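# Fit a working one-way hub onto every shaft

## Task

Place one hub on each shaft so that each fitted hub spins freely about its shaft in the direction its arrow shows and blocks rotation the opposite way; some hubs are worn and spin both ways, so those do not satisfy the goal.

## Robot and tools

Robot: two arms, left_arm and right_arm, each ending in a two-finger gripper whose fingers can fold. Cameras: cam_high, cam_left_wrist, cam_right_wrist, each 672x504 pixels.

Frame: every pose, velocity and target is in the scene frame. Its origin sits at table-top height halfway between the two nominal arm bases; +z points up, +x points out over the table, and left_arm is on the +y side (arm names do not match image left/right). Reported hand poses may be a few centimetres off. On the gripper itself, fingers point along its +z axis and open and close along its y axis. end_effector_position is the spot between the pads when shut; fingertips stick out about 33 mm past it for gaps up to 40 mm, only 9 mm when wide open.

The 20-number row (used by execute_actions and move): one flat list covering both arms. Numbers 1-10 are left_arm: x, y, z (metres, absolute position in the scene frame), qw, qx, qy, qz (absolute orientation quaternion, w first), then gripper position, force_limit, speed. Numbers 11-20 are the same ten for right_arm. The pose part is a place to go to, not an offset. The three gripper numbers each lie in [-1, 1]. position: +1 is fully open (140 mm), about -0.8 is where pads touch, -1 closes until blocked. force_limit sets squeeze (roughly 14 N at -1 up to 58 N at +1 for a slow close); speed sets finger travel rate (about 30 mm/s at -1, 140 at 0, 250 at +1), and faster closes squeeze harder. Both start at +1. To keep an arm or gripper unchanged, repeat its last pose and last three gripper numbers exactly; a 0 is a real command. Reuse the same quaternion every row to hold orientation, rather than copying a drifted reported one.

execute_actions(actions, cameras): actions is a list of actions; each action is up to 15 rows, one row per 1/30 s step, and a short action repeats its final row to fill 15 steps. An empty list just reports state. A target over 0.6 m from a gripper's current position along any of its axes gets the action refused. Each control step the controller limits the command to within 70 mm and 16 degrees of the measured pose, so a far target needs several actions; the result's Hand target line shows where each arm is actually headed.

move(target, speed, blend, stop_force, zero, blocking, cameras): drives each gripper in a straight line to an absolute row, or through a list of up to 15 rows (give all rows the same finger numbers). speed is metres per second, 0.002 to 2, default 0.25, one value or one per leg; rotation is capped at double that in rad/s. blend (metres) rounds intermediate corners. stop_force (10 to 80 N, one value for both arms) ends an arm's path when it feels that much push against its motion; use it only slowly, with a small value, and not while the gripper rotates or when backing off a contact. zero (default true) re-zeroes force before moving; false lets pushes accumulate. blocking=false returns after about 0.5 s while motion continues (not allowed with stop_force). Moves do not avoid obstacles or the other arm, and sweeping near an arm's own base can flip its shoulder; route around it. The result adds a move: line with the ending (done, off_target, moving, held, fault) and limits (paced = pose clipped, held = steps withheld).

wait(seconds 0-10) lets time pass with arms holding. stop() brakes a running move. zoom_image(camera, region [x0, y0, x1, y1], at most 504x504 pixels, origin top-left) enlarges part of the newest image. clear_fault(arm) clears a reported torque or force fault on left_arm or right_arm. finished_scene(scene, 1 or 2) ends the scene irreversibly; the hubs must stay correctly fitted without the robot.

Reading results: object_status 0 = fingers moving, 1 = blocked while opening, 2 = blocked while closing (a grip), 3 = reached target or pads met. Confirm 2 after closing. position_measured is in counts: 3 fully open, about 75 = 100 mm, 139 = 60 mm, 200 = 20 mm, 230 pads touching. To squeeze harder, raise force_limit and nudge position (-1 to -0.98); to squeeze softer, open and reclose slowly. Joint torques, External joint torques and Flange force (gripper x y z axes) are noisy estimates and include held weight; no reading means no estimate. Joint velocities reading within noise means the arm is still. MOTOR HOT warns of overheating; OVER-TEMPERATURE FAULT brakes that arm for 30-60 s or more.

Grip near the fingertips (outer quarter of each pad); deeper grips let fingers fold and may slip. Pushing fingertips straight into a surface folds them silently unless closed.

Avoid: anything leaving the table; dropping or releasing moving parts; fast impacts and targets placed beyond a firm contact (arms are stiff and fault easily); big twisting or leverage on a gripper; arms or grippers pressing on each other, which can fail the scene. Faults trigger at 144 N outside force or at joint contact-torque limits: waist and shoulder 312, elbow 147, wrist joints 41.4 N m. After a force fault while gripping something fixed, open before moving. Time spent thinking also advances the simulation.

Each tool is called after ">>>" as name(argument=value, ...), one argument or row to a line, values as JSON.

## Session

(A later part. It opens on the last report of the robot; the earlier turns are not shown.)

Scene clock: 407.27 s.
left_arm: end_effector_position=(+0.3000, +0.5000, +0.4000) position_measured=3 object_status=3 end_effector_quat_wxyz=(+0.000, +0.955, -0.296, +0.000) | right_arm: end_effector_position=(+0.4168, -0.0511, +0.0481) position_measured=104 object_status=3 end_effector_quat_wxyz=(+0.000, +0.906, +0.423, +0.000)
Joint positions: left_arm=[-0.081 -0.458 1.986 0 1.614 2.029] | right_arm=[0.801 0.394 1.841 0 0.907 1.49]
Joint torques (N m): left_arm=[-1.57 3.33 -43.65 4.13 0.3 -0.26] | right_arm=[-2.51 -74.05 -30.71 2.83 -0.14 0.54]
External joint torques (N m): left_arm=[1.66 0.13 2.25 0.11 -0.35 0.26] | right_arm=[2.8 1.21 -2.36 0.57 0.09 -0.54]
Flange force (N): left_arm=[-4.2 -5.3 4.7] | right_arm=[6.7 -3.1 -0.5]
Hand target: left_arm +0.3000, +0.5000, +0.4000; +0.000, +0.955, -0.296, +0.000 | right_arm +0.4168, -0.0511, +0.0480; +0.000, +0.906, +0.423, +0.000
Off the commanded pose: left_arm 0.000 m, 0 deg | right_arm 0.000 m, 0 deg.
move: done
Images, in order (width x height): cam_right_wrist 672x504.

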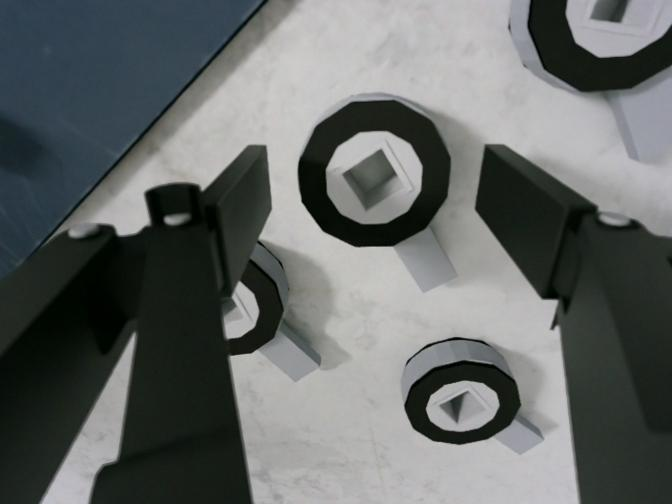

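>>> move(
  target=[
    [0.30,0.50,0.40,0.0,0.955,-0.296,0.0,1,1,1,0.4168,-0.0511,0.048,0,0.90631,0.42262,0,0.2,-1,-0.5],
    [0.30,0.50,0.40,0.0,0.955,-0.296,0.0,1,1,1,0.4168,-0.0511,0.048,0,0.90631,0.42262,0,-1,-1,-1],
    [0.30,0.50,0.40,0.0,0.955,-0.296,0.0,1,1,1,0.4168,-0.0511,0.048,0,0.90631,0.42262,0,0.2,-1,-0.7],
  ],
  speed=0.1,
  cameras=["cam_right_wrist"],
)

>>> move(
  target=[
    [0.30,0.50,0.40,0.0,0.955,-0.296,0.0,1,1,1,0.4168,-0.0511,0.09,0,0.90631,0.42262,0,0.2,-1,-0.7],
    [0.30,0.50,0.40,0.0,0.955,-0.296,0.0,1,1,1,0.4168,-0.0511,0.09,0,0.90631,-0.42262,0,0.2,-1,-0.7],
    [0.30,0.50,0.40,0.0,0.955,-0.296,0.0,1,1,1,0.4168,-0.0511,0.048,0,0.90631,-0.42262,0,0.2,-1,-0.7],
  ],
  speed=0.15,
  cameras=["cam_right_wrist"],
)

Scene clock: 424.10 s.
left_arm: end_effector_position=(+0.3000, +0.5000, +0.4000) position_measured=3 object_status=3 end_effector_quat_wxyz=(+0.000, +0.955, -0.296, +0.000) | right_arm: end_effector_position=(+0.4168, -0.0511, +0.0480) position_measured=104 object_status=0 end_effector_quat_wxyz=(+0.000, +0.906, +0.423, +0.000)
Joint positions: left_arm=[-0.081 -0.458 1.986 0 1.614 2.029] | right_arm=[0.801 0.394 1.841 0 0.907 1.49]
Joint torques (N m): left_arm=[-1.57 3.71 -43.4 4.09 0.24 -0.22] | right_arm=[-2.3 -74.83 -30.29 2.84 -0.55 0.53]
External joint torques (N m): left_arm=[1.6 0 2.06 0.13 -0.29 0.22] | right_arm=[2.46 2.23 -2.69 0.54 0.5 -0.53]
Flange force (N): left_arm=[-4.2 -4.9 4.3] | right_arm=[9.0 -2.6 -0.4]
Hand target: left_arm +0.3000, +0.5000, +0.4000; +0.000, +0.955, -0.296, +0.000 | right_arm +0.4168, -0.0511, +0.0480; +0.000, +0.906, +0.423, +0.000
Off the commanded pose: left_arm 0.000 m, 0 deg | right_arm 0.000 m, 0 deg.
move: done
Images, in order (width x height): cam_right_wrist 672x504.

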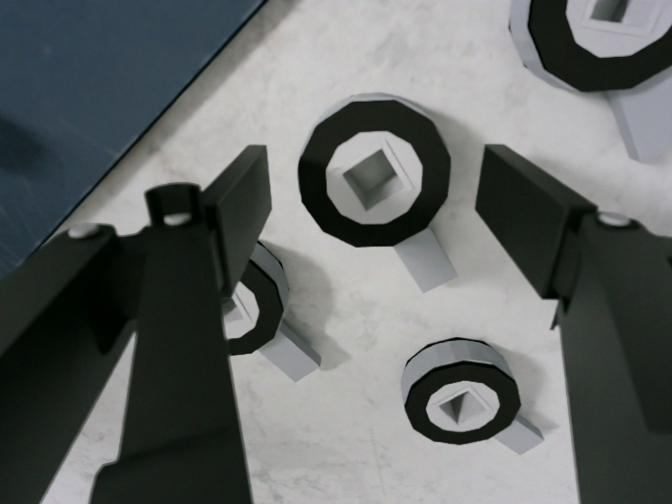

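Scene clock: 431.03 s.
left_arm: end_effector_position=(+0.3000, +0.5000, +0.4000) position_measured=3 object_status=3 end_effector_quat_wxyz=(+0.000, +0.955, -0.296, +0.000) | right_arm: end_effector_position=(+0.4168, -0.0511, +0.0481) position_measured=104 object_status=3 end_effector_quat_wxyz=(+0.000, +0.906, -0.423, +0.000)
Joint positions: left_arm=[-0.081 -0.458 1.986 0 1.614 2.029] | right_arm=[0.801 0.394 1.841 0 0.907 3.235]
Joint torques (N m): left_arm=[-1.43 3.55 -43.36 4.08 0.27 -0.26] | right_arm=[-2.74 -74.84 -30.57 2.81 -0.33 0.49]
External joint torques (N m): left_arm=[1.53 -0.11 1.92 0.16 -0.32 0.26] | right_arm=[3.1 2.01 -2.5 0.57 0.32 -0.49]
Flange force (N): left_arm=[-4.1 -4.7 4.1] | right_arm=[-5.0 -7.5 -0.2]
Hand target: left_arm +0.3000, +0.5000, +0.4000; +0.000, +0.955, -0.296, +0.000 | right_arm +0.4168, -0.0511, +0.0480; +0.000, +0.906, -0.423, +0.000
Off the commanded pose: left_arm 0.000 m, 0 deg | right_arm 0.000 m, 0 deg.
move: done
Images, in order (width x height): cam_right_wrist 672x504.

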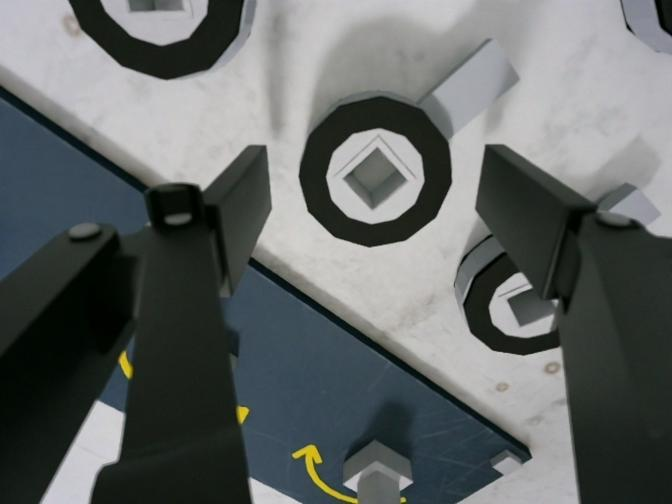

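>>> move(
  target=[
    [0.30,0.50,0.40,0.0,0.955,-0.296,0.0,1,1,1,0.4168,-0.0511,0.048,0,0.90631,-0.42262,0,-1,-0.8,-1],
  ],
  speed=0.15,
  cameras=["cam_right_wrist"],
)

>>> wait(
  seconds=1.5,
  cameras=["cam_right_wrist"],
)

>>> zoom_image(
  camera="cam_right_wrist",
  region=[250, 50, 500, 300],
)

Scene clock: 443.17 s.
left_arm: end_effector_position=(+0.3000, +0.5000, +0.4000) position_measured=3 object_status=3 end_effector_quat_wxyz=(+0.000, +0.955, -0.296, +0.000) | right_arm: end_effector_position=(+0.4168, -0.0511, +0.0480) position_measured=139 object_status=0 end_effector_quat_wxyz=(+0.000, +0.906, -0.423, +0.000)
Joint positions: left_arm=[-0.081 -0.458 1.986 0 1.614 2.029] | right_arm=[0.801 0.394 1.841 0 0.907 3.235]
Joint torques (N m): left_arm=[-1.44 3.78 -43.25 4.12 0.32 -0.32] | right_arm=[-3.19 -70.57 -28.53 2.75 -0.88 0.51]
External joint torques (N m): left_arm=[1.58 -0.64 1.84 0.11 -0.36 0.32] | right_arm=[3.32 -2.1 -4.42 0.61 0.88 -0.51]
Flange force (N): left_arm=[-5.0 -4.6 4.0] | right_arm=[-5.1 -6.4 -6.7]
Hand target: left_arm +0.3000, +0.5000, +0.4000; +0.000, +0.955, -0.296, +0.000 | right_arm +0.4168, -0.0511, +0.0480; +0.000, +0.906, -0.423, +0.000
Off the commanded pose: left_arm 0.000 m, 0 deg | right_arm 0.000 m, 0 deg.
move: done
Images, in order (width x height): cam_right_wrist 672x504.

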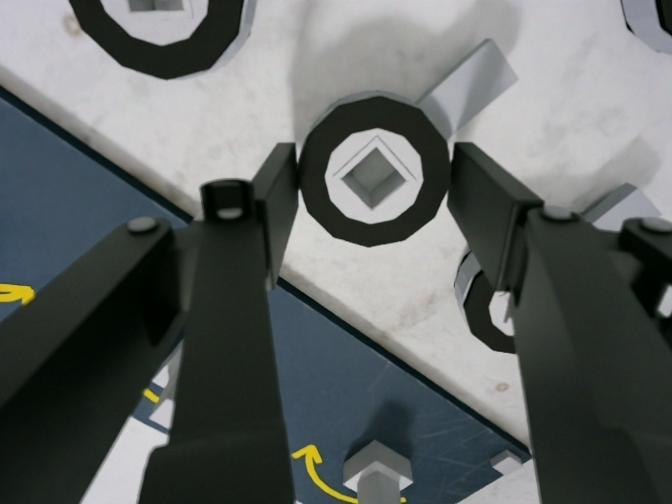

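Scene clock: 444.67 s.
left_arm: end_effector_position=(+0.3000, +0.5000, +0.4000) position_measured=3 object_status=3 end_effector_quat_wxyz=(+0.000, +0.955, -0.296, +0.000) | right_arm: end_effector_position=(+0.4168, -0.0511, +0.0480) position_measured=139 object_status=2 end_effector_quat_wxyz=(+0.000, +0.906, -0.423, +0.000)
Joint positions: left_arm=[-0.081 -0.458 1.986 0 1.614 2.029] | right_arm=[0.801 0.394 1.841 0 0.907 3.235]
Joint torques (N m): left_arm=[-1.98 4 -43.38 4.07 0.23 -0.34] | right_arm=[-2.88 -70.41 -28.05 2.72 -0.71 0.48]
External joint torques (N m): left_arm=[2.03 -0.21 2.05 0.16 -0.28 0.34] | right_arm=[3.16 -2.15 -4.9 0.64 0.71 -0.48]
Flange force (N): left_arm=[-5.3 -6.4 4.2] | right_arm=[-5.0 -7.2 -6.8]
Hand target: left_arm +0.3000, +0.5000, +0.4000; +0.000, +0.955, -0.296, +0.000 | right_arm +0.4168, -0.0511, +0.0480; +0.000, +0.906, -0.423, +0.000
Tool commands: left_gripper/position=+1.0 left_gripper/force_limit=+1.0 left_gripper/speed=+1.0 right_gripper/position=-1.0 right_gripper/force_limit=-0.8 right_gripper/speed=-1.0
Off the commanded pose: left_arm 0.000 m, 0 deg | right_arm 0.000 m, 0 deg.
wait: 1.50 s; at rest by 0.17 s
Images, in order (width x height): cam_right_wrist 672x504.

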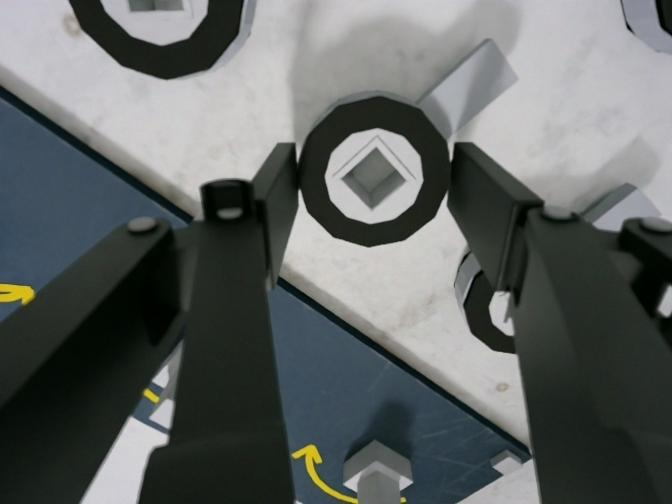

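Scaled by 2.016 from the camera's 672x504 image, which has a finer 960x720 frame.

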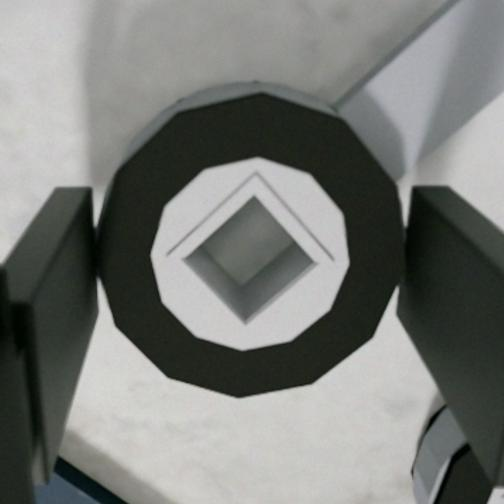

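>>> move(
  target=[
    [0.30,0.50,0.40,0.0,0.955,-0.296,0.0,1,1,1,0.4168,-0.0511,0.14,0,0.90631,-0.42262,0,-1,-0.8,-1],
    [0.30,0.50,0.40,0.0,0.955,-0.296,0.0,1,1,1,0.4174,0.0893,0.14,0,0.93358,-0.35837,0,-1,-0.8,-1],
  ],
  speed=0.15,
  cameras=["cam_right_wrist"],
)

>>> zoom_image(
  camera="cam_right_wrist",
  region=[250, 50, 500, 300],
)

Scene clock: 473.40 s.
left_arm: end_effector_position=(+0.3000, +0.5000, +0.4000) position_measured=3 object_status=3 end_effector_quat_wxyz=(+0.000, +0.955, -0.296, +0.000) | right_arm: end_effector_position=(+0.4174, +0.0893, +0.1400) position_measured=139 object_status=2 end_effector_quat_wxyz=(+0.000, +0.934, -0.358, +0.000)
Joint positions: left_arm=[-0.081 -0.458 1.986 0 1.614 2.029] | right_arm=[0.926 0.47 1.53 0 1.141 3.221]
Joint torques (N m): left_arm=[-2.1 4.22 -43.04 4.09 0.34 -0.24] | right_arm=[-1.74 -89.07 -35.78 3.35 -0.06 0.48]
External joint torques (N m): left_arm=[2.15 -0.44 1.67 0.14 -0.39 0.24] | right_arm=[2.11 4.28 -2.25 0.52 0.06 -0.48]
Flange force (N): left_arm=[-5.3 -6.5 3.8] | right_arm=[-3.5 -11.2 0.7]
Hand target: left_arm +0.3000, +0.5000, +0.4000; +0.000, +0.955, -0.296, +0.000 | right_arm +0.4174, +0.0893, +0.1400; +0.000, +0.934, -0.358, +0.000
Off the commanded pose: left_arm 0.000 m, 0 deg | right_arm 0.000 m, 0 deg.
move: done
Images, in order (width x height): cam_right_wrist 672x504.

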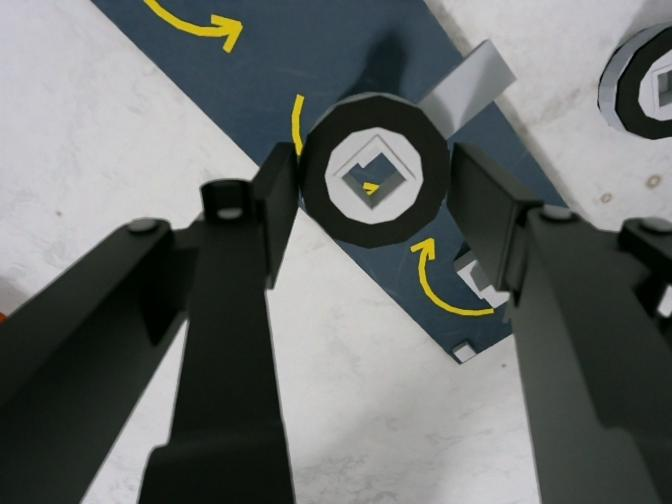

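Scaled by 2.016 from the camera's 672x504 image, which has a finer 960x720 frame.

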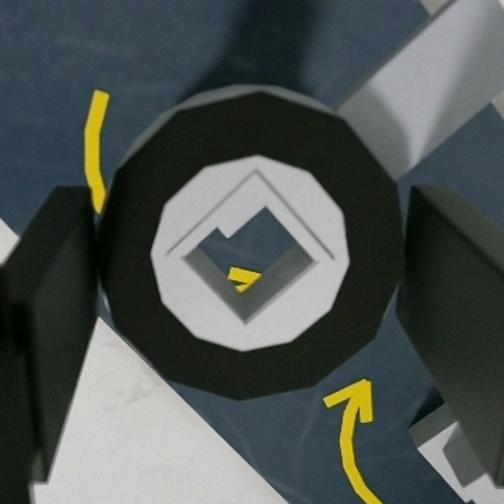

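>>> move(
  target=[0.30,0.50,0.40,0.0,0.955,-0.296,0.0,1,1,1,0.4174,0.0893,0.105,0,0.93358,-0.35837,0,-1,-0.8,-1],
  speed=0.1,
  cameras=["cam_right_wrist"],
)

>>> zoom_image(
  camera="cam_right_wrist",
  region=[250, 50, 500, 300],
)

>>> move(
  target=[0.30,0.50,0.40,0.0,0.955,-0.296,0.0,1,1,1,0.4174,0.0893,0.060,0,0.93358,-0.35837,0,-1,-0.8,-1],
  speed=0.015,
  stop_force=12,
  cameras=["cam_right_wrist"],
)

>>> zoom_image(
  camera="cam_right_wrist",
  region=[250, 50, 500, 300],
)

Scene clock: 488.30 s.
left_arm: end_effector_position=(+0.3000, +0.5000, +0.4000) position_measured=3 object_status=3 end_effector_quat_wxyz=(+0.000, +0.955, -0.296, +0.000) | right_arm: end_effector_position=(+0.4174, +0.0893, +0.1050) position_measured=139 object_status=2 end_effector_quat_wxyz=(+0.000, +0.934, -0.358, +0.000)
Joint positions: left_arm=[-0.081 -0.458 1.986 0 1.614 2.029] | right_arm=[0.926 0.495 1.561 0 1.086 3.221]
Joint torques (N m): left_arm=[-1.27 4.1 -43.49 4.11 0.25 -0.29] | right_arm=[-3.08 -90.9 -36.25 3.26 -0.16 0.48]
External joint torques (N m): left_arm=[1.3 -0.19 2.17 0.12 -0.3 0.29] | right_arm=[3.55 4.68 -0.86 0.53 0.15 -0.48]
Flange force (N): left_arm=[-4.2 -3.9 4.5] | right_arm=[-4.9 -8.4 2.6]
Hand target: left_arm +0.3000, +0.5000, +0.4000; +0.000, +0.955, -0.296, +0.000 | right_arm +0.4174, +0.0893, +0.1050; +0.000, +0.934, -0.358, +0.000
Off the commanded pose: left_arm 0.000 m, 0 deg | right_arm 0.000 m, 0 deg.
move: done
Images, in order (width x height): cam_right_wrist 672x504.

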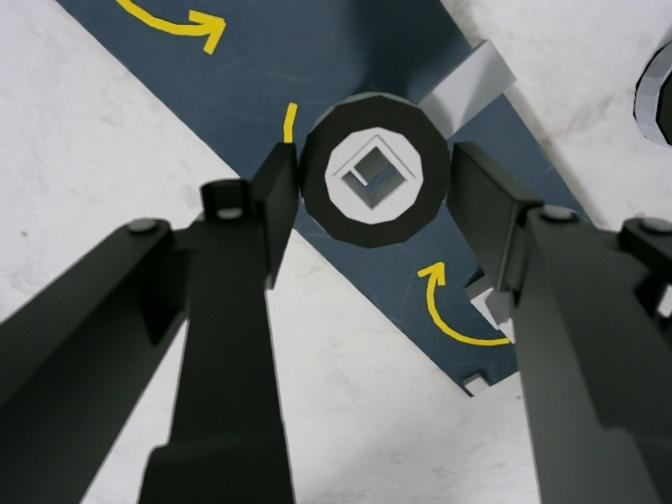

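Scaled by 2.016 from the camera's 672x504 image, which has a finer 960x720 frame.

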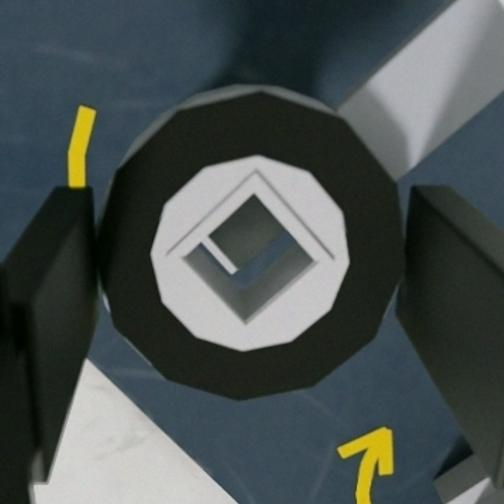

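Scene clock: 491.27 s.
left_arm: end_effector_position=(+0.3000, +0.5000, +0.4000) position_measured=3 object_status=3 end_effector_quat_wxyz=(+0.000, +0.955, -0.296, +0.000) | right_arm: end_effector_position=(+0.4174, +0.0893, +0.0699) position_measured=139 object_status=2 end_effector_quat_wxyz=(+0.000, +0.934, -0.358, +0.000)
Joint positions: left_arm=[-0.081 -0.458 1.986 0 1.614 2.029] | right_arm=[0.926 0.523 1.588 0 1.031 3.221]
Joint torques (N m): left_arm=[-1.44 4.1 -43.3 4.21 0.26 -0.33] | right_arm=[-3.86 -86.38 -32.67 2.77 -1.05 0.53]
External joint torques (N m): left_arm=[1.52 -0.58 1.94 0.02 -0.3 0.33] | right_arm=[3.96 -1.04 -3.29 0.89 1.04 -0.53]
Flange force (N): left_arm=[-5.0 -4.4 4.1] | right_arm=[-5.2 -6.6 -4.8]
Hand target: left_arm +0.3000, +0.5000, +0.4000; +0.000, +0.955, -0.296, +0.000 | right_arm +0.4174, +0.0893, +0.0699; +0.000, +0.934, -0.358, +0.000
Off the commanded pose: left_arm 0.000 m, 0 deg | right_arm 0.010 m, 0 deg.
move: contact (right_arm)
Images, in order (width x height): cam_right_wrist 672x504.

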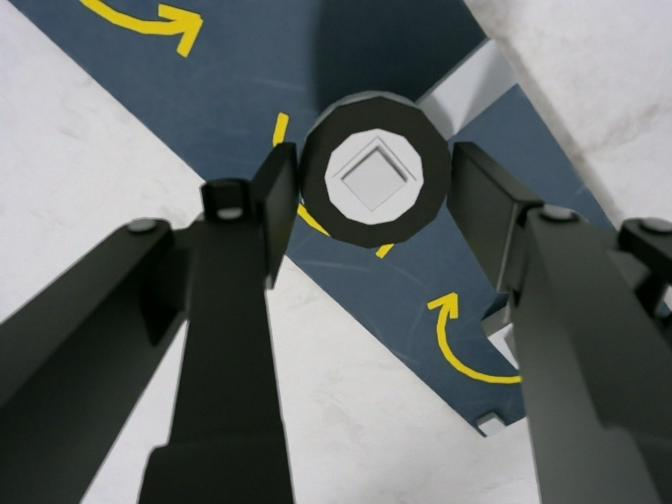

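Scaled by 2.016 from the camera's 672x504 image, which has a finer 960x720 frame.

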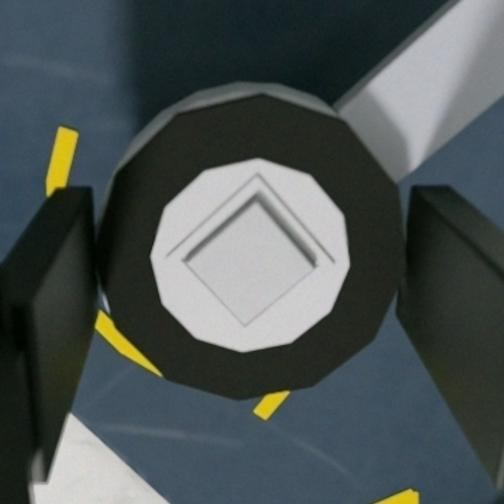

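>>> move(
  target=[0.30,0.50,0.40,0.0,0.955,-0.296,0.0,1,1,1,0.4174,0.0893,0.0702,0,0.97030,-0.24192,0,-1,-0.8,-1],
  speed=0.05,
  cameras=["cam_right_wrist"],
)

>>> zoom_image(
  camera="cam_right_wrist",
  region=[250, 50, 500, 300],
)

Scene clock: 506.17 s.
left_arm: end_effector_position=(+0.3000, +0.5000, +0.4000) position_measured=3 object_status=3 end_effector_quat_wxyz=(+0.000, +0.955, -0.296, +0.000) | right_arm: end_effector_position=(+0.4174, +0.0893, +0.0702) position_measured=139 object_status=2 end_effector_quat_wxyz=(+0.000, +0.970, -0.242, +0.000)
Joint positions: left_arm=[-0.081 -0.458 1.986 0 1.614 2.029] | right_arm=[0.926 0.522 1.588 0 1.031 2.976]
Joint torques (N m): left_arm=[-0.86 3.68 -43.07 4.07 0.24 -0.27] | right_arm=[-4.86 -93.7 -35.91 2.35 -0.43 0.37]
External joint torques (N m): left_arm=[0.96 -0.28 1.64 0.17 -0.28 0.27] | right_arm=[4.84 6.29 -0.06 1.31 0.41 -0.37]
Flange force (N): left_arm=[-3.4 -2.9 3.5] | right_arm=[-4.5 -10.1 4.5]
Hand target: left_arm +0.3000, +0.5000, +0.4000; +0.000, +0.955, -0.296, +0.000 | right_arm +0.4174, +0.0893, +0.0702; +0.000, +0.970, -0.242, +0.000
Off the commanded pose: left_arm 0.000 m, 0 deg | right_arm 0.000 m, 0 deg.
move: done
Images, in order (width x height): cam_right_wrist 672x504.

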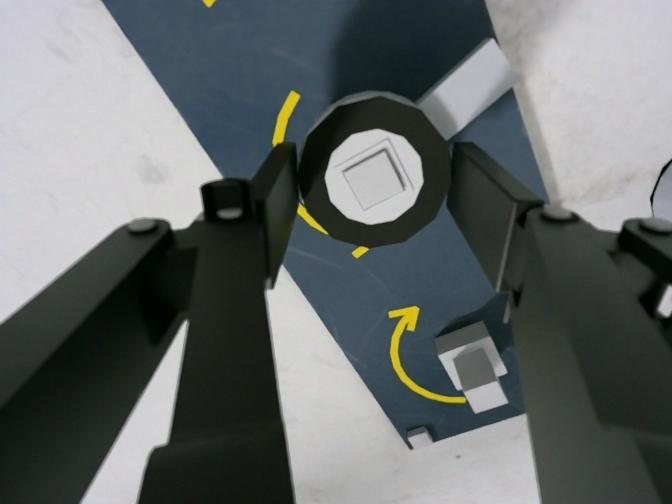

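Scaled by 2.016 from the camera's 672x504 image, which has a finer 960x720 frame.

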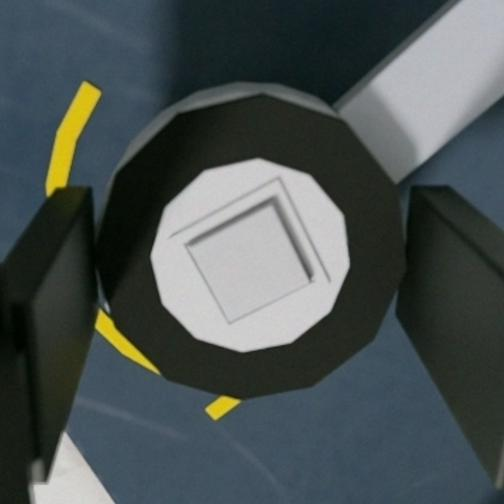

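>>> move(
  target=[0.30,0.50,0.40,0.0,0.955,-0.296,0.0,1,1,1,0.4174,0.0893,0.0702,0,0.95372,-0.30071,0,-1,-0.8,-1],
  speed=0.02,
  cameras=["cam_right_wrist"],
)

>>> zoom_image(
  camera="cam_right_wrist",
  region=[250, 50, 500, 300],
)

Scene clock: 518.53 s.
left_arm: end_effector_position=(+0.3000, +0.5000, +0.4000) position_measured=3 object_status=3 end_effector_quat_wxyz=(+0.000, +0.955, -0.296, +0.000) | right_arm: end_effector_position=(+0.4174, +0.0893, +0.0702) position_measured=139 object_status=2 end_effector_quat_wxyz=(+0.000, +0.954, -0.301, +0.000)
Joint positions: left_arm=[-0.081 -0.458 1.986 0 1.614 2.029] | right_arm=[0.926 0.522 1.588 0 1.031 3.098]
Joint torques (N m): left_arm=[-1.33 4 -43.49 3.99 0.29 -0.19] | right_arm=[-3.03 -89.35 -33.43 3.35 -0.58 0.74]
External joint torques (N m): left_arm=[1.27 0.09 2.24 0.22 -0.34 0.19] | right_arm=[3.3 1.99 -2.5 0.31 0.57 -0.74]
Flange force (N): left_arm=[-3.6 -3.8 4.7] | right_arm=[-3.3 -9.1 -1.0]
Hand target: left_arm +0.3000, +0.5000, +0.4000; +0.000, +0.955, -0.296, +0.000 | right_arm +0.4174, +0.0893, +0.0702; +0.000, +0.954, -0.301, +0.000
Off the commanded pose: left_arm 0.000 m, 0 deg | right_arm 0.000 m, 0 deg.
move: done
Images, in order (width x height): cam_right_wrist 672x504.

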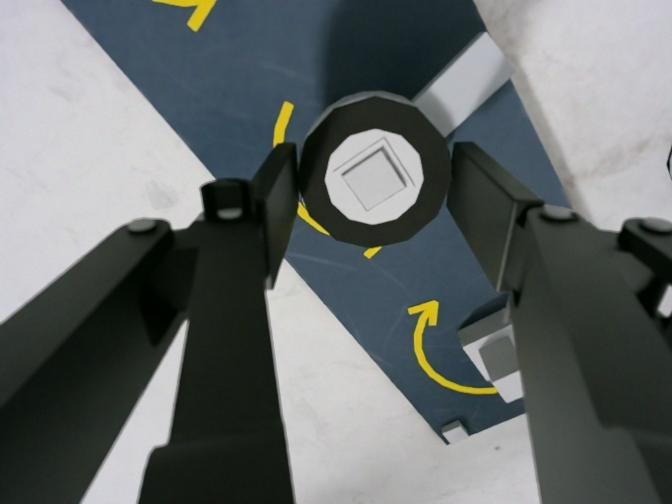

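Scaled by 2.016 from the camera's 672x504 image, which has a finer 960x720 frame.

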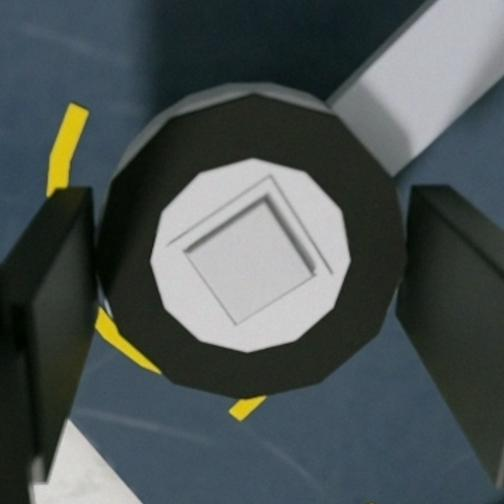

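>>> move(
  target=[0.30,0.50,0.40,0.0,0.955,-0.296,0.0,1,1,1,0.4174,0.0893,0.0702,0,0.92718,-0.37461,0,-1,-0.8,-1],
  speed=0.02,
  cameras=["cam_right_wrist"],
)

>>> zoom_image(
  camera="cam_right_wrist",
  region=[250, 50, 500, 300],
)

Scene clock: 531.90 s.
left_arm: end_effector_position=(+0.3000, +0.5000, +0.4000) position_measured=3 object_status=3 end_effector_quat_wxyz=(+0.000, +0.955, -0.296, +0.000) | right_arm: end_effector_position=(+0.4174, +0.0893, +0.0702) position_measured=139 object_status=2 end_effector_quat_wxyz=(+0.000, +0.927, -0.375, +0.000)
Joint positions: left_arm=[-0.081 -0.458 1.986 0 1.614 2.029] | right_arm=[0.926 0.522 1.588 0 1.031 3.255]
Joint torques (N m): left_arm=[-2.14 3.67 -43.43 4.11 0.24 -0.22] | right_arm=[-3.52 -89.25 -33.52 3.12 -0.57 0.84]
External joint torques (N m): left_arm=[2.22 -0.24 2.02 0.13 -0.27 0.22] | right_arm=[3.85 1.88 -2.39 0.54 0.57 -0.84]
Flange force (N): left_arm=[-5.5 -6.6 4.2] | right_arm=[-5.1 -8.0 -1.1]
Hand target: left_arm +0.3000, +0.5000, +0.4000; +0.000, +0.955, -0.296, +0.000 | right_arm +0.4174, +0.0893, +0.0702; +0.000, +0.927, -0.375, +0.000
Off the commanded pose: left_arm 0.000 m, 0 deg | right_arm 0.000 m, 0 deg.
move: done
Images, in order (width x height): cam_right_wrist 672x504.

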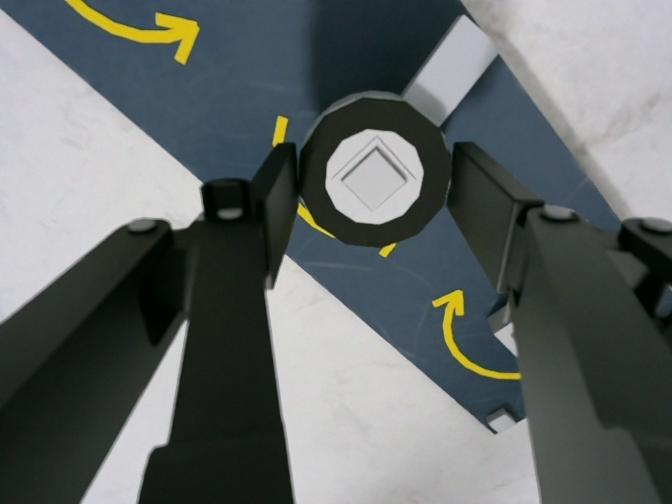

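Scaled by 2.016 from the camera's 672x504 image, which has a finer 960x720 frame.

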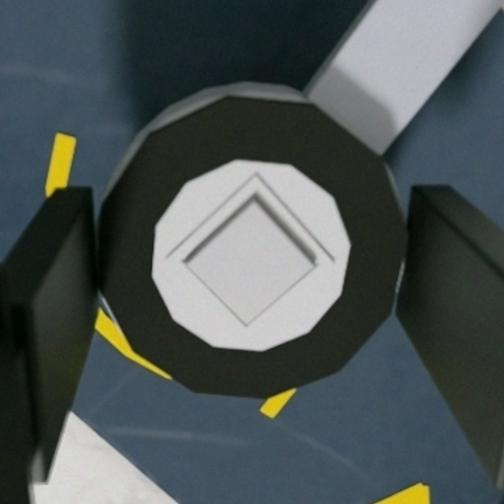

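>>> move(
  target=[
    [0.30,0.50,0.40,0.0,0.955,-0.296,0.0,1,1,1,0.4174,0.0893,0.0702,0,0.92718,-0.37461,0,0.15,-1,-0.6],
    [0.30,0.50,0.40,0.0,0.955,-0.296,0.0,1,1,1,0.4174,0.0893,0.14,0,0.92718,-0.37461,0,0.15,-1,-0.6],
    [0.30,0.50,0.40,0.0,0.955,-0.296,0.0,1,1,1,0.5375,0.0893,0.14,0,1,0,0,-0.2,-1,-0.6],
  ],
  speed=[0.05,0.15,0.2],
  cameras=["cam_right_wrist","cam_high"],
)

>>> zoom_image(
  camera="cam_high",
  region=[350, 140, 510, 260],
)

Scene clock: 554.40 s.
left_arm: end_effector_position=(+0.3000, +0.5000, +0.4000) position_measured=3 object_status=3 end_effector_quat_wxyz=(+0.000, +0.955, -0.296, +0.000) | right_arm: end_effector_position=(+0.5375, +0.0893, +0.1400) position_measured=154 object_status=0 end_effector_quat_wxyz=(+0.000, +1.000, +0.000, +0.000)
Joint positions: left_arm=[-0.081 -0.458 1.986 0 1.614 2.029] | right_arm=[0.816 0.582 1.351 0 1.209 2.377]
Joint torques (N m): left_arm=[-1.3 3.47 -43.15 4.09 0.25 -0.28] | right_arm=[-3.21 -97.72 -36.75 3.38 -0.47 0.45]
External joint torques (N m): left_arm=[1.42 -0.35 1.59 0.15 -0.29 0.28] | right_arm=[3.79 1.57 -2.5 0.64 0.43 -0.45]
Flange force (N): left_arm=[-4.1 -4.4 3.4] | right_arm=[3.3 -9.6 -2.1]
Hand target: left_arm +0.3000, +0.5000, +0.4000; +0.000, +0.955, -0.296, +0.000 | right_arm +0.5375, +0.0893, +0.1400; +0.000, +1.000, +0.000, +0.000
Off the commanded pose: left_arm 0.000 m, 0 deg | right_arm 0.000 m, 0 deg.
move: done
Images, in order (width x height): cam_high 672x504, cam_right_wrist 672x504.

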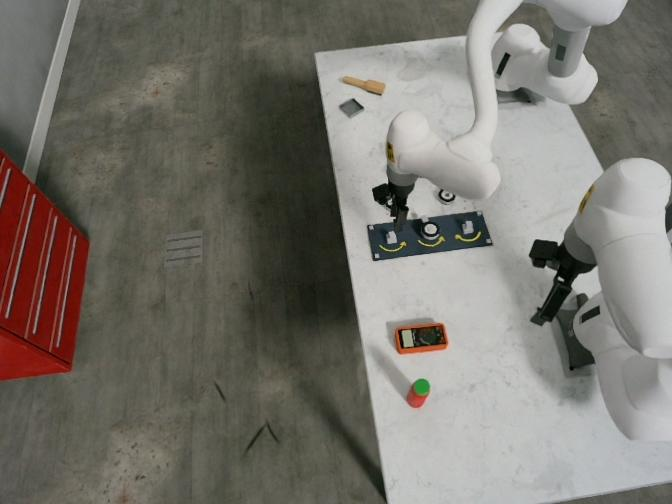

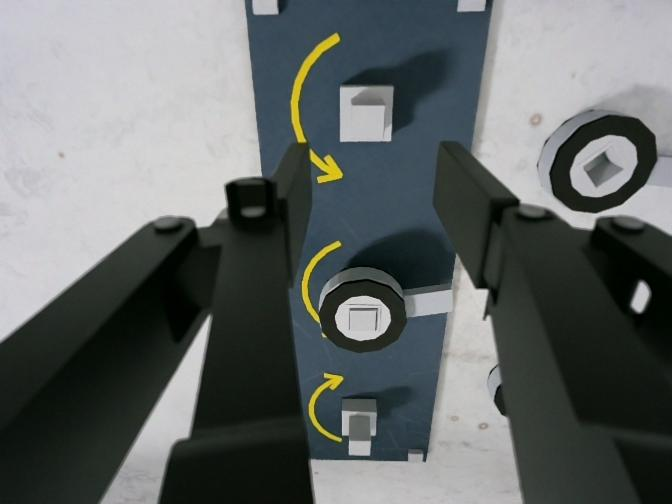

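Scaled by 3.150 from the camera's 672x504 image, which has a finer 960x720 frame.

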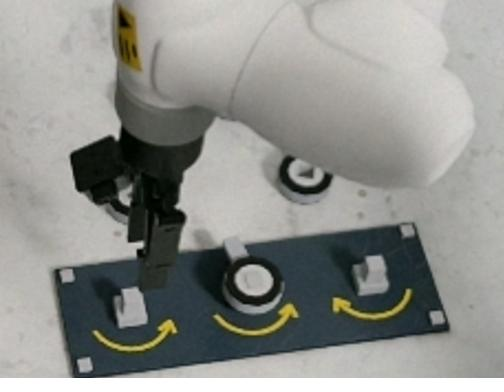

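>>> move(
  target=[
    [0.30,0.50,0.40,0.0,0.955,-0.296,0.0,1,1,1,0.543,0.0893,0.11,0,1,0,0,-0.2,-1,-0.6],
    [0.30,0.50,0.40,0.0,0.955,-0.296,0.0,1,1,1,0.543,0.0893,0.065,0,1,0,0,-0.2,-1,-0.6],
  ],
  speed=0.15,
  cameras=["cam_right_wrist"],
)

>>> zoom_image(
  camera="cam_right_wrist",
  region=[250, 50, 500, 300],
)

Scene clock: 568.23 s.
left_arm: end_effector_position=(+0.3000, +0.5000, +0.4000) position_measured=3 object_status=3 end_effector_quat_wxyz=(+0.000, +0.955, -0.296, +0.000) | right_arm: end_effector_position=(+0.5430, +0.0893, +0.0651) position_measured=154 object_status=3 end_effector_quat_wxyz=(+0.000, +1.000, +0.000, +0.000)
Joint positions: left_arm=[-0.081 -0.458 1.986 0 1.614 2.029] | right_arm=[0.811 0.637 1.404 0 1.101 2.373]
Joint torques (N m): left_arm=[-1.61 3.52 -43.53 4.15 0.23 -0.2] | right_arm=[-2.57 -98.96 -34.38 3.21 -0.97 0.45]
External joint torques (N m): left_arm=[1.73 -0.09 2.14 0.08 -0.28 0.2] | right_arm=[3.09 0.11 -3.01 0.61 0.93 -0.45]
Flange force (N): left_arm=[-4.5 -5.1 4.4] | right_arm=[3.7 -8.7 -3.4]
Hand target: left_arm +0.3000, +0.5000, +0.4000; +0.000, +0.955, -0.296, +0.000 | right_arm +0.5430, +0.0893, +0.0650; +0.000, +1.000, +0.000, +0.000
Off the commanded pose: left_arm 0.000 m, 0 deg | right_arm 0.000 m, 0 deg.
move: done
Images, in order (width x height): cam_right_wrist 672x504.

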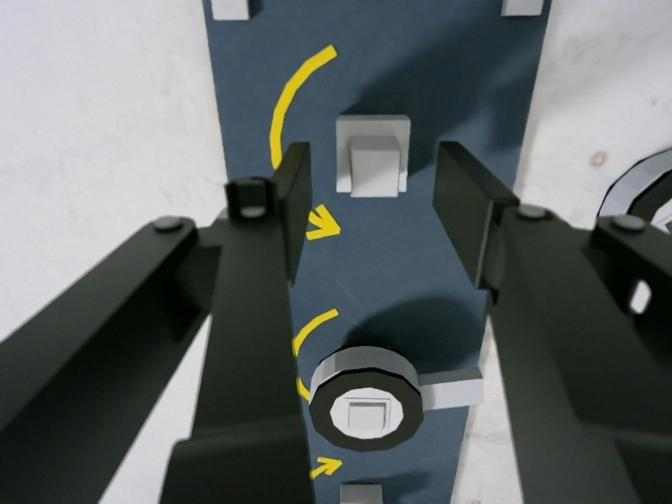

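Scaled by 2.016 from the camera's 672x504 image, which has a finer 960x720 frame.

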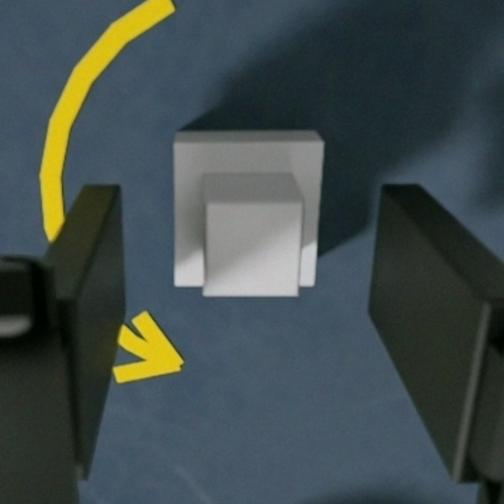

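>>> move(
  target=[
    [0.30,0.50,0.40,0.0,0.955,-0.296,0.0,1,1,1,0.5458,0.0891,0.11,0,1,0,0,-0.2,-1,-0.6],
    [0.30,0.50,0.40,0.0,0.955,-0.296,0.0,1,1,1,0.5458,0.0891,0.11,0,0.70711,0.70711,0,-0.2,-1,-0.6],
    [0.30,0.50,0.40,0.0,0.955,-0.296,0.0,1,1,1,0.5458,0.0891,0.065,0,0.70711,0.70711,0,-0.2,-1,-0.6],
  ],
  speed=0.15,
  cameras=["cam_right_wrist"],
)

>>> zoom_image(
  camera="cam_right_wrist",
  region=[250, 50, 500, 300],
)

>>> move(
  target=[
    [0.30,0.50,0.40,0.0,0.955,-0.296,0.0,1,1,1,0.5458,0.0891,0.065,0,0.70711,0.70711,0,-1,-1,-1],
  ],
  speed=0.15,
  cameras=[],
)

>>> wait(
  seconds=0.7,
  cameras=["cam_right_wrist"],
)

Scene clock: 588.00 s.
left_arm: end_effector_position=(+0.3000, +0.5000, +0.4000) position_measured=3 object_status=3 end_effector_quat_wxyz=(+0.000, +0.955, -0.296, +0.000) | right_arm: end_effector_position=(+0.5458, +0.0891, +0.0651) position_measured=154 object_status=3 end_effector_quat_wxyz=(+0.000, +0.707, +0.707, +0.000)
Joint positions: left_arm=[-0.081 -0.458 1.986 0 1.614 2.029] | right_arm=[0.809 0.64 1.4 0 1.102 0.799]
Joint torques (N m): left_arm=[-1.8 3.79 -43.14 4.1 0.28 -0.23] | right_arm=[-3.3 -101.42 -35.41 3.24 -0.47 0.47]
External joint torques (N m): left_arm=[1.87 -0.18 1.76 0.13 -0.32 0.23] | right_arm=[3.65 2.25 -2.03 0.63 0.43 -0.47]
Flange force (N): left_arm=[-4.6 -5.7 3.8] | right_arm=[9.2 3.3 -0.4]
Hand target: left_arm +0.3000, +0.5000, +0.4000; +0.000, +0.955, -0.296, +0.000 | right_arm +0.5458, +0.0891, +0.0650; +0.000, +0.707, +0.707, +0.000
Off the commanded pose: left_arm 0.000 m, 0 deg | right_arm 0.000 m, 0 deg.
move: done
Images, in order (width x height): cam_right_wrist 672x504.

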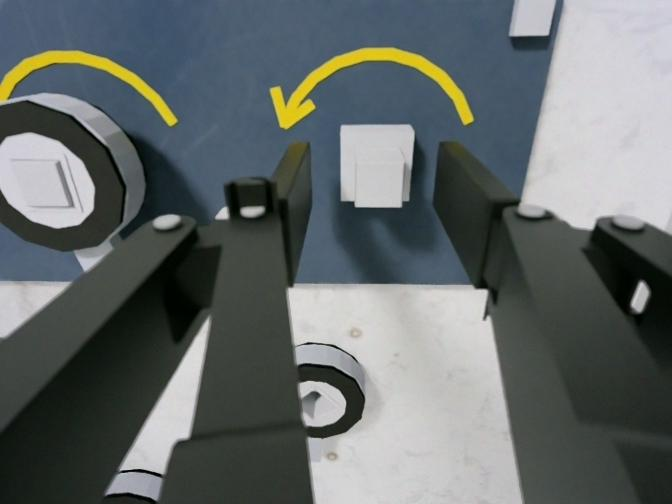

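Scaled by 2.016 from the camera's 672x504 image, which has a finer 960x720 frame.

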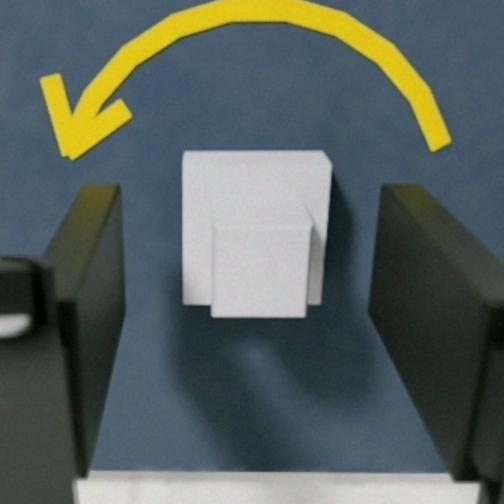

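Scene clock: 589.30 s.
left_arm: end_effector_position=(+0.3000, +0.5000, +0.4000) position_measured=3 object_status=3 end_effector_quat_wxyz=(+0.000, +0.955, -0.296, +0.000) | right_arm: end_effector_position=(+0.5460, +0.0891, +0.0650) position_measured=201 object_status=0 end_effector_quat_wxyz=(+0.000, +0.707, +0.707, +0.000)
Joint positions: left_arm=[-0.081 -0.458 1.986 0 1.614 2.029] | right_arm=[0.809 0.64 1.399 0 1.102 0.799]
Joint torques (N m): left_arm=[-1.54 4.13 -43.37 4.11 0.26 -0.29] | right_arm=[11.31 -103.43 -25.91 8.06 6.52 0.63]
External joint torques (N m): left_arm=[1.61 -0.57 2.03 0.12 -0.3 0.3] | right_arm=[-10.92 4.32 -11.49 -4.18 -6.57 -0.63]
Flange force (N): left_arm=[-5.1 -4.6 4.3] | right_arm=[11.9 28.5 4.5]
Hand target: left_arm +0.3000, +0.5000, +0.4000; +0.000, +0.955, -0.296, +0.000 | right_arm +0.5458, +0.0891, +0.0650; +0.000, +0.707, +0.707, +0.000
Off the commanded pose: left_arm 0.000 m, 0 deg | right_arm 0.000 m, 0 deg.
move: done
No camera images: "cameras" was empty.

Scene clock: 590.00 s.
left_arm: end_effector_position=(+0.3000, +0.5000, +0.4000) position_measured=3 object_status=3 end_effector_quat_wxyz=(+0.000, +0.955, -0.296, +0.000) | right_arm: end_effector_position=(+0.5459, +0.0890, +0.0650) position_measured=201 object_status=2 end_effector_quat_wxyz=(+0.000, +0.707, +0.707, +0.000)
Joint positions: left_arm=[-0.081 -0.458 1.986 0 1.614 2.029] | right_arm=[0.809 0.64 1.4 0 1.102 0.799]
Joint torques (N m): left_arm=[-1.7 3.57 -42.88 4.06 0.28 -0.3] | right_arm=[12.26 -100.5 -23.14 8.33 7.42 0.56]
External joint torques (N m): left_arm=[1.77 -0.02 1.52 0.17 -0.32 0.3] | right_arm=[-11.57 1.42 -14.27 -4.45 -7.47 -0.56]
Flange force (N): left_arm=[-4.2 -5.9 3.3] | right_arm=[12.8 30.3 1.7]
Hand target: left_arm +0.3000, +0.5000, +0.4000; +0.000, +0.955, -0.296, +0.000 | right_arm +0.5458, +0.0891, +0.0650; +0.000, +0.707, +0.707, +0.000
Tool commands: left_gripper/position=+1.0 left_gripper/force_limit=+1.0 left_gripper/speed=+1.0 right_gripper/position=-1.0 right_gripper/force_limit=-1.0 right_gripper/speed=-1.0
Off the commanded pose: left_arm 0.000 m, 0 deg | right_arm 0.000 m, 0 deg.
wait: 0.70 s; at rest by 0.17 s
Images, in order (width x height): cam_right_wrist 672x504.

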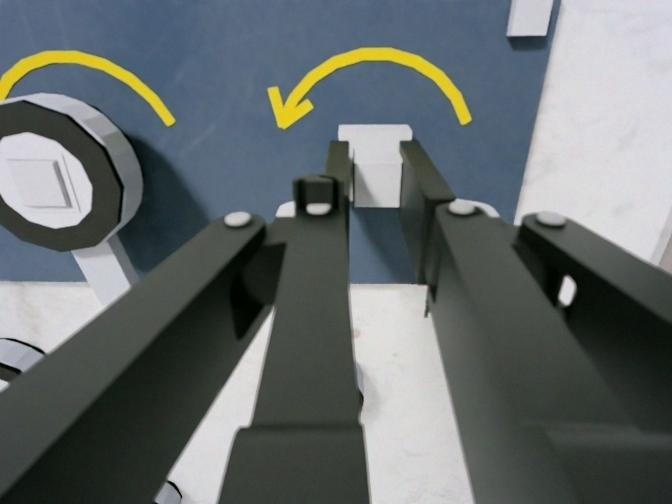

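>>> move(
  target=[
    [0.30,0.50,0.40,0.0,0.955,-0.296,0.0,1,1,1,0.5469,0.0891,0.065,0,0.70711,0.70711,0,-1,-1,-1],
  ],
  speed=0.05,
  cameras=[],
)

>>> wait(
  seconds=0.7,
  cameras=["cam_right_wrist"],
)

Scene clock: 599.73 s.
left_arm: end_effector_position=(+0.3000, +0.5000, +0.4000) position_measured=3 object_status=3 end_effector_quat_wxyz=(+0.000, +0.955, -0.296, +0.000) | right_arm: end_effector_position=(+0.5469, +0.0891, +0.0651) position_measured=204 object_status=2 end_effector_quat_wxyz=(+0.000, +0.707, +0.707, +0.000)
Joint positions: left_arm=[-0.081 -0.458 1.986 0 1.614 2.029] | right_arm=[0.808 0.641 1.398 0 1.103 0.798]
Joint torques (N m): left_arm=[-1.18 3.99 -43.32 4.08 0.21 -0.29] | right_arm=[8.03 -96.31 -26.66 7.05 3.36 0.56]
External joint torques (N m): left_arm=[1.23 -0.24 1.98 0.15 -0.26 0.29] | right_arm=[-7.66 -2.69 -10.72 -3.18 -3.4 -0.56]
Flange force (N): left_arm=[-4.0 -3.7 4.1] | right_arm=[8.0 19.9 -4.7]
Hand target: left_arm +0.3000, +0.5000, +0.4000; +0.000, +0.955, -0.296, +0.000 | right_arm +0.5469, +0.0891, +0.0650; +0.000, +0.707, +0.707, +0.000
Off the commanded pose: left_arm 0.000 m, 0 deg | right_arm 0.000 m, 0 deg.
move: done
No camera images: "cameras" was empty.

Scene clock: 600.43 s.
left_arm: end_effector_position=(+0.3000, +0.5000, +0.4000) position_measured=3 object_status=3 end_effector_quat_wxyz=(+0.000, +0.955, -0.296, +0.000) | right_arm: end_effector_position=(+0.5469, +0.0891, +0.0650) position_measured=204 object_status=2 end_effector_quat_wxyz=(+0.000, +0.707, +0.707, +0.000)
Joint positions: left_arm=[-0.081 -0.458 1.986 0 1.614 2.029] | right_arm=[0.808 0.641 1.398 0 1.103 0.798]
Joint torques (N m): left_arm=[-1.13 3.47 -43.38 4.05 0.26 -0.22] | right_arm=[6.94 -93.32 -24.73 6.67 3.24 0.6]
External joint torques (N m): left_arm=[1.18 0.35 2.12 0.17 -0.3 0.22] | right_arm=[-6.56 -5.74 -12.67 -2.8 -3.28 -0.6]
Flange force (N): left_arm=[-3.1 -3.9 4.4] | right_arm=[9.4 19.5 -8.5]
Hand target: left_arm +0.3000, +0.5000, +0.4000; +0.000, +0.955, -0.296, +0.000 | right_arm +0.5469, +0.0891, +0.0650; +0.000, +0.707, +0.707, +0.000
Tool commands: left_gripper/position=+1.0 left_gripper/force_limit=+1.0 left_gripper/speed=+1.0 right_gripper/position=-1.0 right_gripper/force_limit=-1.0 right_gripper/speed=-1.0
Off the commanded pose: left_arm 0.000 m, 0 deg | right_arm 0.000 m, 0 deg.
wait: 0.70 s; at rest by 0.17 s
Images, in order (width x height): cam_right_wrist 672x504.

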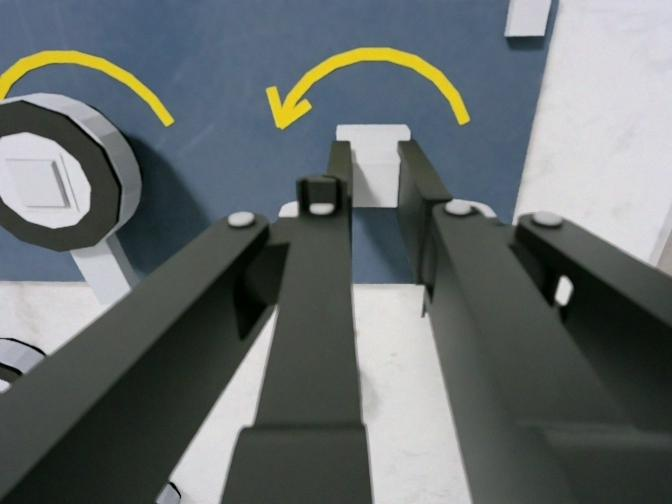

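>>> move(
  target=[
    [0.30,0.50,0.40,0.0,0.955,-0.296,0.0,1,1,1,0.5470,0.0891,0.065,0,0.70711,0.70711,0,-0.2,-1,-0.6],
    [0.30,0.50,0.40,0.0,0.955,-0.296,0.0,1,1,1,0.547,0.0891,0.12,0,0.70711,0.70711,0,-0.2,-1,-0.6],
    [0.30,0.50,0.40,0.0,0.955,-0.296,0.0,1,1,1,0.511,-0.0515,0.11,0,0.90631,0.42262,0,0.2,-1,-0.6],
  ],
  speed=[0.1,0.15,0.25],
  cameras=["cam_right_wrist"],
)

>>> zoom_image(
  camera="cam_right_wrist",
  region=[250, 50, 500, 300],
)

Scene clock: 617.00 s.
left_arm: end_effector_position=(+0.3000, +0.5000, +0.4000) position_measured=3 object_status=3 end_effector_quat_wxyz=(+0.000, +0.955, -0.296, +0.000) | right_arm: end_effector_position=(+0.5110, -0.0515, +0.1100) position_measured=104 object_status=0 end_effector_quat_wxyz=(+0.000, +0.906, +0.423, +0.000)
Joint positions: left_arm=[-0.081 -0.458 1.986 0 1.614 2.029] | right_arm=[0.711 0.427 1.656 0 1.058 1.399]
Joint torques (N m): left_arm=[-1.68 3.26 -43.21 4.07 0.31 -0.24] | right_arm=[-3.21 -81.36 -34 3.2 -0.47 0.49]
External joint torques (N m): left_arm=[1.77 0.12 1.86 0.16 -0.35 0.24] | right_arm=[3.53 2.05 -2.48 0.55 0.42 -0.49]
Flange force (N): left_arm=[-4.1 -5.7 4.0] | right_arm=[9.2 -3.0 -1.1]
Hand target: left_arm +0.3000, +0.5000, +0.4000; +0.000, +0.955, -0.296, +0.000 | right_arm +0.5110, -0.0515, +0.1100; +0.000, +0.906, +0.423, +0.000
Off the commanded pose: left_arm 0.000 m, 0 deg | right_arm 0.000 m, 0 deg.
move: done
Images, in order (width x height): cam_right_wrist 672x504.

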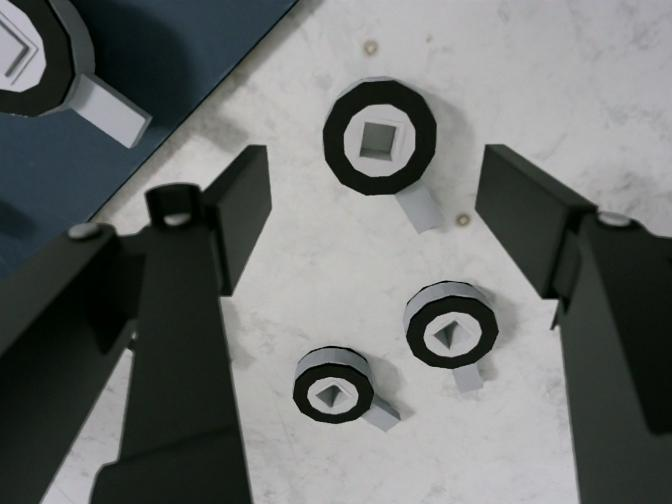

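Scaled by 2.016 from the camera's 672x504 image, which has a finer 960x720 frame.

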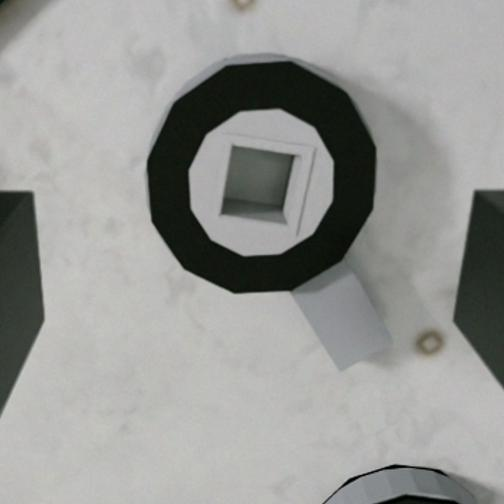

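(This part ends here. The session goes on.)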